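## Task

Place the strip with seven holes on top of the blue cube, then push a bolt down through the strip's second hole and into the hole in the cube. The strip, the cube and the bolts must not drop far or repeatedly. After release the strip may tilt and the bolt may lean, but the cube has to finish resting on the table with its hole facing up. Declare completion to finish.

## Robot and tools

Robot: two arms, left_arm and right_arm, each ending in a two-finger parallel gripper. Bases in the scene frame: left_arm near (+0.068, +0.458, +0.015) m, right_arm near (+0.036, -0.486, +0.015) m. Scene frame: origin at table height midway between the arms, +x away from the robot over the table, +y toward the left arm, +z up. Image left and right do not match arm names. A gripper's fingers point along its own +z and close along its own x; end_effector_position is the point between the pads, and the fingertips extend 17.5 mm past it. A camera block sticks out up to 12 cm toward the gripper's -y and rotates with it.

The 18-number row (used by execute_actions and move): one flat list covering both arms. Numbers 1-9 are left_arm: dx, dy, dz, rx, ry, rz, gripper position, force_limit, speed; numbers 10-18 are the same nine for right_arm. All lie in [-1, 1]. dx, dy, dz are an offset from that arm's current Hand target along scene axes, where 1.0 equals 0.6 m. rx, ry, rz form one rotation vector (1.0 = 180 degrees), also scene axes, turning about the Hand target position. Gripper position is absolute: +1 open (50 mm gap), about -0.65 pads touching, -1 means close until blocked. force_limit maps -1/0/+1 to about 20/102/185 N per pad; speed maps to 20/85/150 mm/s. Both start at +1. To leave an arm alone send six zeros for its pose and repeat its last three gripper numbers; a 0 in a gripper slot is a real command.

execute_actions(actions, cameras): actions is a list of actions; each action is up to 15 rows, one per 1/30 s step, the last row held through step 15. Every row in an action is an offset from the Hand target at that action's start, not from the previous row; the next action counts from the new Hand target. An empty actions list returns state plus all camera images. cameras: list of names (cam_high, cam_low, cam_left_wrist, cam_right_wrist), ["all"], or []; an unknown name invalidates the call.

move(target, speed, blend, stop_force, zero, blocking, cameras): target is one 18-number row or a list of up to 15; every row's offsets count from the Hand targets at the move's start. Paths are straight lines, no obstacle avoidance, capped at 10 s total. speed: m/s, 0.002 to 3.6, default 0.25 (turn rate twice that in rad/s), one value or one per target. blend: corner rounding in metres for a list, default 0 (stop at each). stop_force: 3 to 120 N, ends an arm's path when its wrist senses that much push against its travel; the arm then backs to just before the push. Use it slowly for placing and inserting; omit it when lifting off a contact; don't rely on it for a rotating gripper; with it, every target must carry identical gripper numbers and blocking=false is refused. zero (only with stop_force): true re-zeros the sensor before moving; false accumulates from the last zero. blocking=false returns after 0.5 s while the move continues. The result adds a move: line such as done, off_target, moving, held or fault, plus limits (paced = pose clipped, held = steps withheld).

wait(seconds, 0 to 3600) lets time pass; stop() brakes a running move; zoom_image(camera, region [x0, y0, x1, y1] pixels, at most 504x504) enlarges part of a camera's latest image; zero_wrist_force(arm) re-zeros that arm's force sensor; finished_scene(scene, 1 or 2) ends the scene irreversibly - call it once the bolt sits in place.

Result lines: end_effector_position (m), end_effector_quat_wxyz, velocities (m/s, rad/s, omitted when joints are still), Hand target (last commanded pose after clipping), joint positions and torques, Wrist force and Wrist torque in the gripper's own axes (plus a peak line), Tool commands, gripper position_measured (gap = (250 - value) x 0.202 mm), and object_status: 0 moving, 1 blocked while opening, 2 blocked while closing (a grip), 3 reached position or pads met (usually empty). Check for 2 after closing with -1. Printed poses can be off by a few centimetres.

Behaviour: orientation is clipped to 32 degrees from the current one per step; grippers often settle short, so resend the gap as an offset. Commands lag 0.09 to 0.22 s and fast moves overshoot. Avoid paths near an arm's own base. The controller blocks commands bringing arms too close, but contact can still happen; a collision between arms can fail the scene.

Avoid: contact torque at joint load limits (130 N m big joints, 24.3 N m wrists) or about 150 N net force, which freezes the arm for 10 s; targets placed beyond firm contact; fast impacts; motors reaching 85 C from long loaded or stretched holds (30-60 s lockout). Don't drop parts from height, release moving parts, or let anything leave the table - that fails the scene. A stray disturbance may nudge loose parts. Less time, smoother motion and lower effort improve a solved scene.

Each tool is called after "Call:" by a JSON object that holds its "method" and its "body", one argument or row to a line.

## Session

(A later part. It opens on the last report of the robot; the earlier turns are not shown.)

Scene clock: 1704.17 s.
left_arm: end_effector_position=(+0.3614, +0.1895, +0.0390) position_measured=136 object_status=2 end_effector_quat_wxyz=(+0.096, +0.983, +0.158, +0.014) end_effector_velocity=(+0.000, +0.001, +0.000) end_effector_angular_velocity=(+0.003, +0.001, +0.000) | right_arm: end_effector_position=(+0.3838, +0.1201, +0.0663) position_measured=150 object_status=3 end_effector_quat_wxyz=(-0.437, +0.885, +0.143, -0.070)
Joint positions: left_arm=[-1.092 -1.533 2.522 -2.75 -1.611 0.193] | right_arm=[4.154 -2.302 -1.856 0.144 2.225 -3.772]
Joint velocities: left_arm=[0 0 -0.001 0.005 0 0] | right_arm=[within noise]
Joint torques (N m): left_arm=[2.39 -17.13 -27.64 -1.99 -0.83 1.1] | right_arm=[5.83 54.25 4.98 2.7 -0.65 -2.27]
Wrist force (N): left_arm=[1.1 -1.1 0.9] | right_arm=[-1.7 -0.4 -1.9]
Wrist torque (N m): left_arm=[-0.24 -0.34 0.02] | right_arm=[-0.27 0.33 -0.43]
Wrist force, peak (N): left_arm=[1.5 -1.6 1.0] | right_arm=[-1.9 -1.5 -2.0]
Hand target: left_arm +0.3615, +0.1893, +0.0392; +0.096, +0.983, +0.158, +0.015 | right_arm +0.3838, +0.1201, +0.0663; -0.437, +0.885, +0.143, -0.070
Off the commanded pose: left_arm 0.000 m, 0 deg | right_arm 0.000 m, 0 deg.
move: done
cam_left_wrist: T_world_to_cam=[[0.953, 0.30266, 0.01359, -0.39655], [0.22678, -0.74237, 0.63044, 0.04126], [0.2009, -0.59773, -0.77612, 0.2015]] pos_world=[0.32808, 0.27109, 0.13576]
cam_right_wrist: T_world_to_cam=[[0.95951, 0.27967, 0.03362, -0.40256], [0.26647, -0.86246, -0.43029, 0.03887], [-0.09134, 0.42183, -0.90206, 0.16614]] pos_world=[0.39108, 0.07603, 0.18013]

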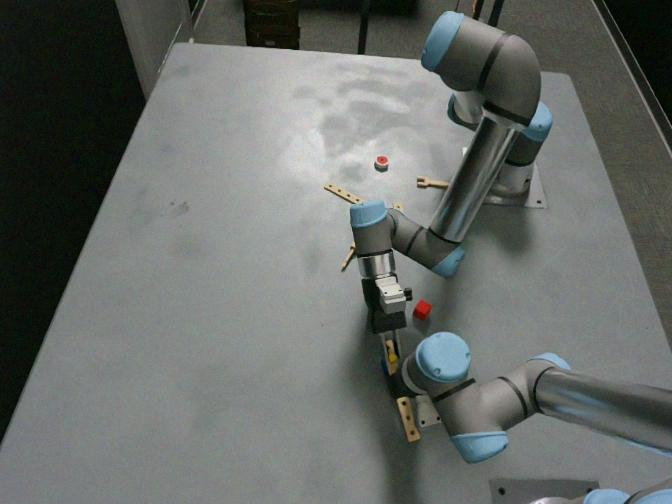

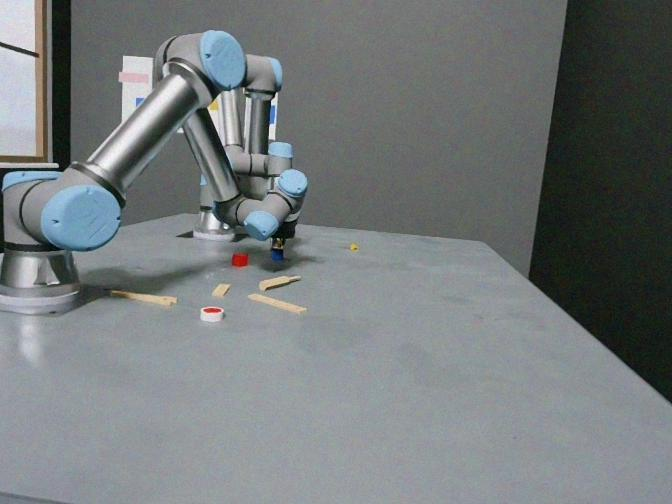

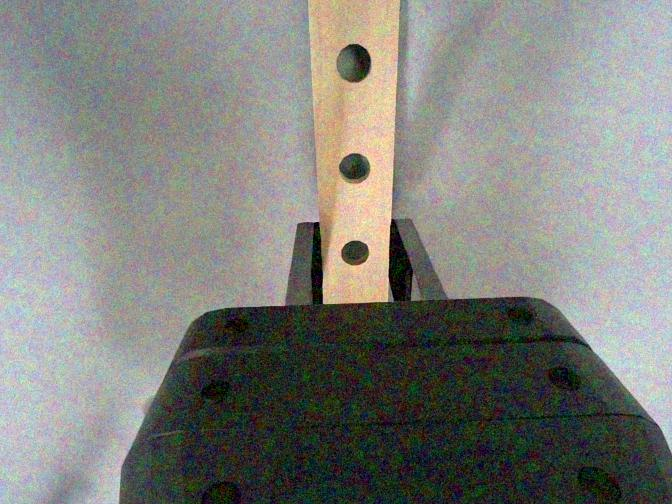

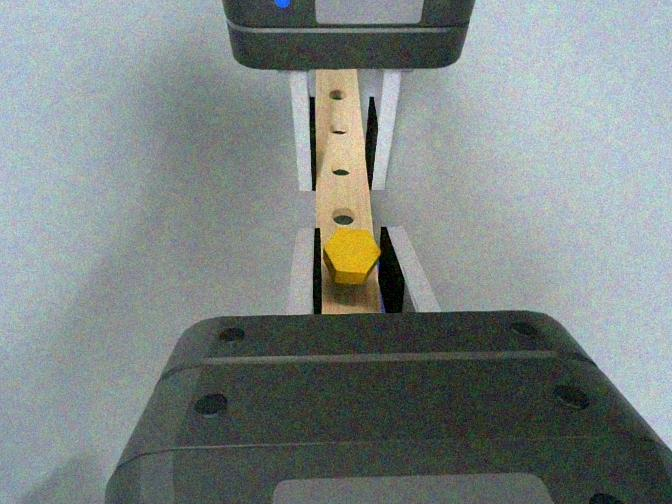

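Call:
{"method": "move", "body": {
  "target": [
    [0, 0, 0.0002, 0, 0, 0, 0.5, -0.7, -1, 0, 0, 0, 0, 0, 0, 0.02, -0.6, -1],
    [0, 0, 0.00025, 0, 0, 0, 0.5, -0.7, -1, 0, 0, 0, 0, 0, 0, 0.02, -0.6, -1]
  ],
  "speed": 0.03,
  "cameras": ["cam_low", "cam_left_wrist", "cam_right_wrist"]
}}

Call:
{"method": "zoom_image", "body": {
  "camera": "cam_right_wrist",
  "region": [280, 190, 420, 320]
}}

Scene clock: 1714.80 s.
left_arm: end_effector_position=(+0.3615, +0.1893, +0.0393) position_measured=78 object_status=3 end_effector_quat_wxyz=(+0.096, +0.983, +0.158, +0.015) | right_arm: end_effector_position=(+0.3838, +0.1201, +0.0663) position_measured=150 object_status=3 end_effector_quat_wxyz=(-0.437, +0.885, +0.143, -0.070)
Joint positions: left_arm=[-1.092 -1.534 2.521 -2.75 -1.61 0.193] | right_arm=[4.154 -2.302 -1.856 0.144 2.225 -3.772]
Joint torques (N m): left_arm=[-7.83 -19.67 -23.19 -2.01 0.91 -1.37] | right_arm=[5.91 43.66 5.89 5.26 -0.67 -2.19]
Wrist force (N): left_arm=[1.0 -1.3 1.1] | right_arm=[-1.8 -0.6 -1.8]
Wrist torque (N m): left_arm=[-0.26 -0.32 0.01] | right_arm=[-0.31 0.35 -0.42]
Wrist force, peak (N): left_arm=[1.4 -1.3 1.2] | right_arm=[-2.1 -0.9 -2.1]
Hand target: left_arm +0.3615, +0.1893, +0.0393; +0.096, +0.983, +0.158, +0.015 | right_arm +0.3838, +0.1201, +0.0663; -0.437, +0.885, +0.143, -0.070
Off the commanded pose: left_arm 0.000 m, 0 deg | right_arm 0.000 m, 0 deg.
move: done
cam_left_wrist: T_world_to_cam=[[0.95298, 0.30272, 0.01375, -0.39652], [0.22667, -0.74224, 0.63063, 0.04096], [0.20111, -0.59786, -0.77596, 0.20148]] pos_world=[0.32808, 0.27089, 0.13596]
cam_right_wrist: T_world_to_cam=[[0.95951, 0.27967, 0.03362, -0.40256], [0.26647, -0.86246, -0.43029, 0.03887], [-0.09134, 0.42183, -0.90206, 0.16614]] pos_world=[0.39108, 0.07603, 0.18013]

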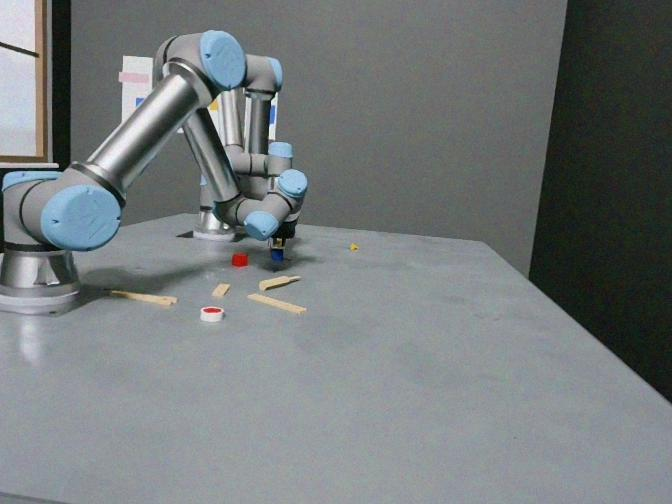

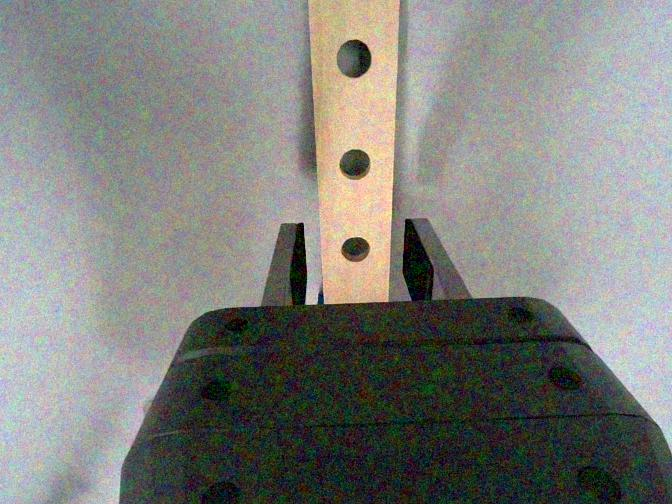

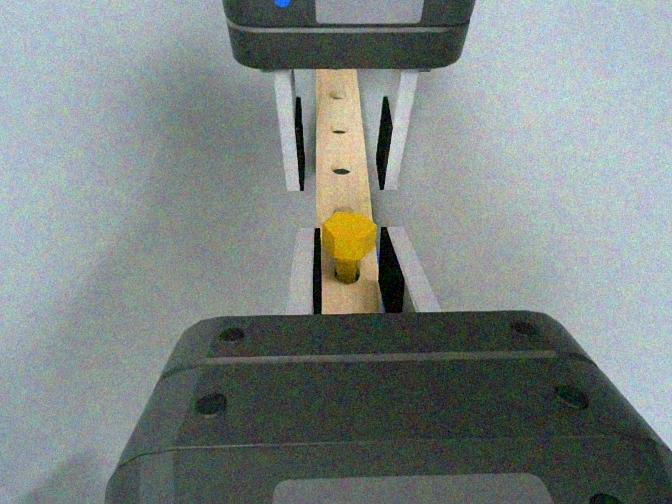

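Scaled by 3.600 from the camera's image (finer frame: 960x720).

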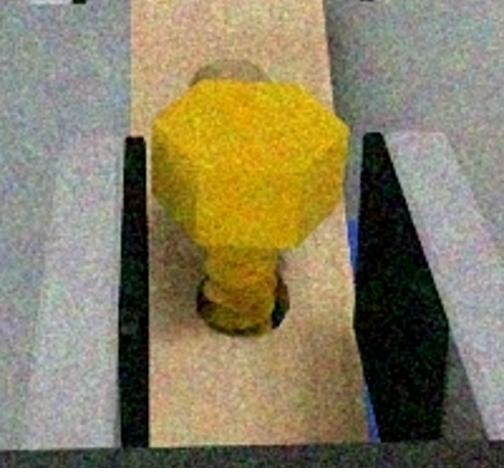

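Call:
{"method": "move", "body": {
  "target": [-0.0084, 0.0253, 0.13, 0, 0, 0, 0.5, -0.7, -1, 0, 0, 0, 0, 0, 0, 0.02, -0.6, -1],
  "speed": 0.06
}}

Call:
{"method": "move", "body": {
  "target": [
    [0, 0, 0.0002, 0, 0, 0, 0.5, -0.7, -1, 0, 0, 0.0001, 0, 0, 0, 0.4, -0.6, -1],
    [0, 0, 0.0002, 0, 0, 0, 0.5, -0.7, -1, 0.0332, -0.1003, 0.0812, 0, 0, 0, 0.4, -0.6, -1]
  ],
  "speed": 0.05,
  "cameras": ["all"]
}}

Call:
{"method": "zoom_image", "body": {
  "camera": "cam_right_wrist",
  "region": [250, 60, 430, 240]
}}

Call:
{"method": "zoom_image", "body": {
  "camera": "cam_low",
  "region": [255, 215, 310, 265]
}}

Call:
{"method": "zoom_image", "body": {
  "camera": "cam_high",
  "region": [360, 320, 440, 440]
}}

Scene clock: 1728.43 s.
left_arm: end_effector_position=(+0.3565, +0.2044, +0.1174) position_measured=78 object_status=3 end_effector_quat_wxyz=(+0.096, +0.983, +0.158, +0.015) | right_arm: end_effector_position=(+0.3838, +0.1201, +0.0663) position_measured=150 object_status=3 end_effector_quat_wxyz=(-0.437, +0.885, +0.143, -0.070)
Joint positions: left_arm=[-1.082 -1.792 2.448 -2.418 -1.612 0.203] | right_arm=[4.154 -2.302 -1.856 0.144 2.225 -3.772]
Joint torques (N m): left_arm=[-2.07 -7.96 -10.79 -4.32 -1.43 0.1] | right_arm=[6.51 43.87 6.33 5.17 -0.56 -2.21]
Wrist force (N): left_arm=[1.2 -1.1 1.1] | right_arm=[-1.7 -0.7 -1.8]
Wrist torque (N m): left_arm=[-0.24 -0.35 0.02] | right_arm=[-0.32 0.34 -0.42]
Wrist force, peak (N): left_arm=[1.0 -1.4 2.0] | right_arm=[-2.3 -0.7 -1.9]
Hand target: left_arm +0.3565, +0.2045, +0.1173; +0.096, +0.983, +0.158, +0.015 | right_arm +0.3838, +0.1201, +0.0663; -0.437, +0.885, +0.143, -0.070
Off the commanded pose: left_arm 0.000 m, 0 deg | right_arm 0.000 m, 0 deg.
move: done

Scene clock: 1731.13 s.
left_arm: end_effector_position=(+0.3565, +0.2045, +0.1174) position_measured=78 object_status=3 end_effector_quat_wxyz=(+0.096, +0.983, +0.158, +0.015) | right_arm: end_effector_position=(+0.4037, +0.0598, +0.1150) position_measured=92 object_status=3 end_effector_quat_wxyz=(-0.437, +0.885, +0.143, -0.070) end_effector_velocity=(+0.000, +0.001, -0.001) end_effector_angular_velocity=(-0.001, +0.001, -0.003)
Joint positions: left_arm=[-1.082 -1.792 2.448 -2.417 -1.612 0.203] | right_arm=[4.063 -2.151 -1.943 0.021 2.282 -3.864]
Joint velocities: left_arm=[within noise] | right_arm=[0.002 -0.003 0.001 0.004 -0.003 0.005]
Joint torques (N m): left_arm=[-8.04 -19.41 -32.23 -1.91 0.68 -1.49] | right_arm=[8.05 38.85 25.05 5.24 -0.59 2.08]
Wrist force (N): left_arm=[1.1 -0.8 0.8] | right_arm=[-2.3 -0.2 -1.8]
Wrist torque (N m): left_arm=[-0.18 -0.34 0.01] | right_arm=[-0.23 0.42 -0.37]
Wrist force, peak (N): left_arm=[1.4 -1.1 1.1] | right_arm=[-2.1 -0.7 -2.7]
Hand target: left_arm +0.3565, +0.2045, +0.1174; +0.096, +0.983, +0.158, +0.015 | right_arm +0.4037, +0.0599, +0.1151; -0.437, +0.885, +0.143, -0.070
Off the commanded pose: left_arm 0.000 m, 0 deg | right_arm 0.000 m, 0 deg.
move: done
cam_left_wrist: T_world_to_cam=[[0.95298, 0.30272, 0.01375, -0.39743], [0.22667, -0.74224, 0.63063, 0.00412], [0.20111, -0.59786, -0.77596, 0.27217]] pos_world=[0.32308, 0.28609, 0.21406]
cam_right_wrist: T_world_to_cam=[[0.95947, 0.27981, 0.03355, -0.4064], [0.26656, -0.86246, -0.43024, 0.00246], [-0.09145, 0.42174, -0.90209, 0.23737]] pos_world=[0.41098, 0.01573, 0.22883]

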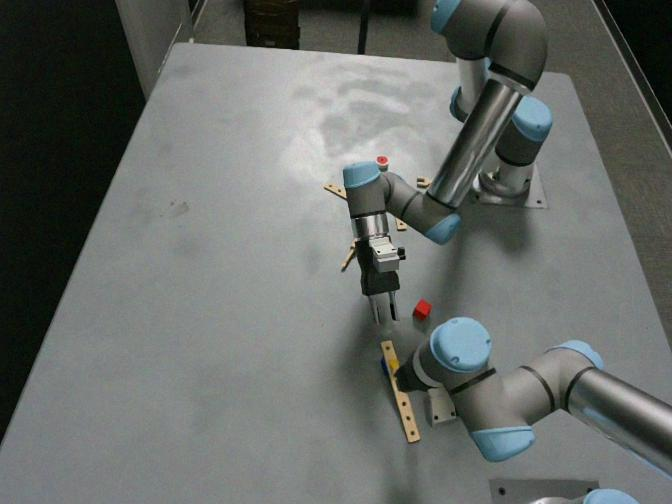

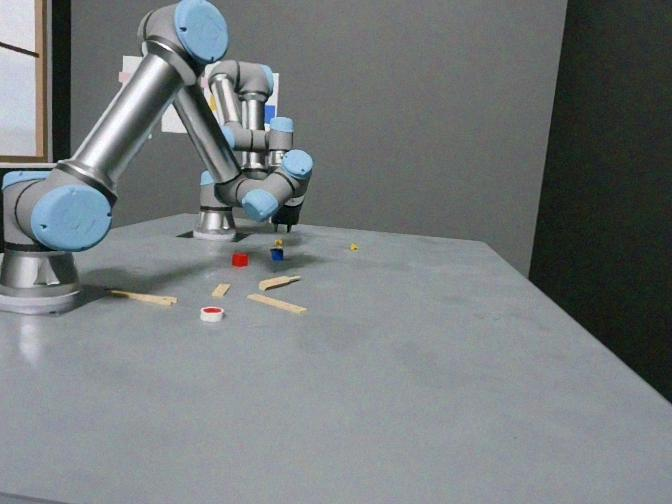

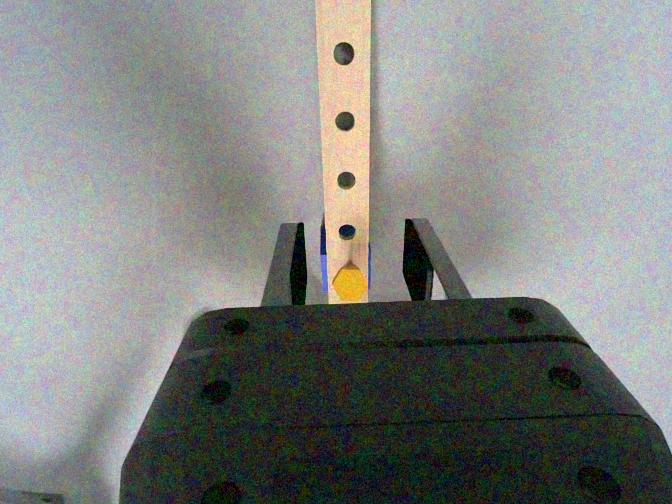

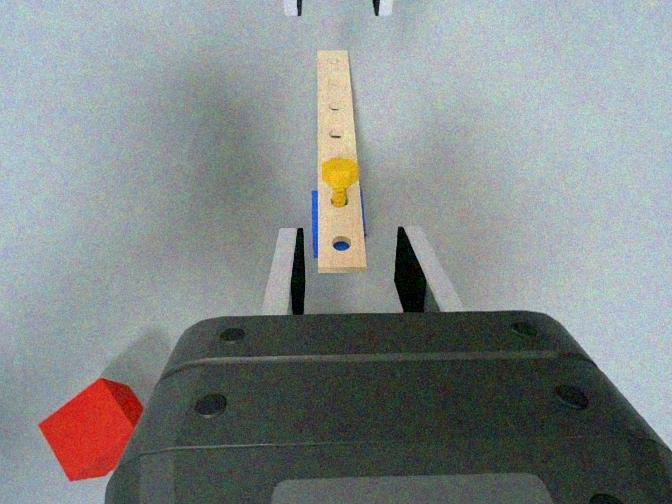

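Scaled by 2.800 from the camera's image (finer frame: 960x720).

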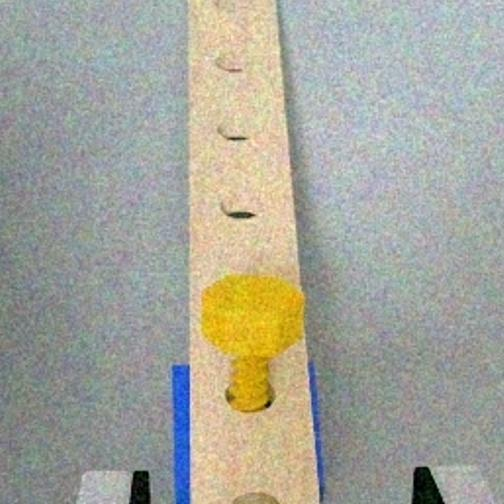

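Scaled by 9.164 from the camera's image (finer frame: 960x720).

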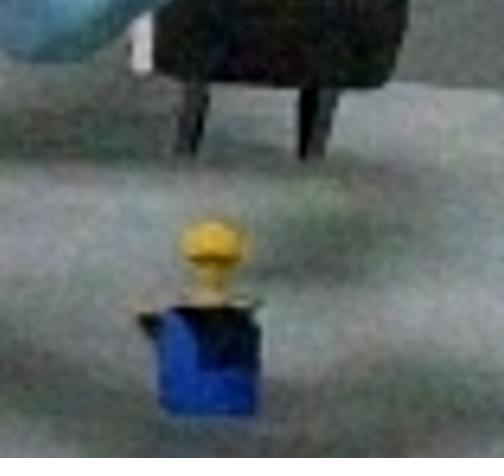

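Scaled by 4.200 from the camera's image (finer frame: 960x720).

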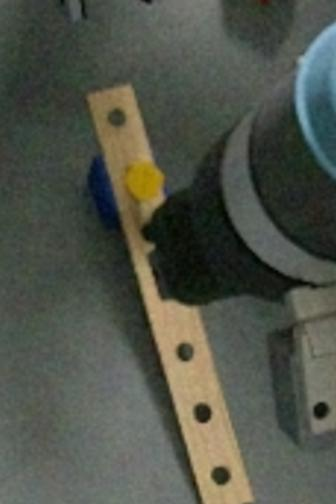

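Call:
{"method": "finished_scene", "body": {
  "scene": 1
}}

The scene is finished: the task was done.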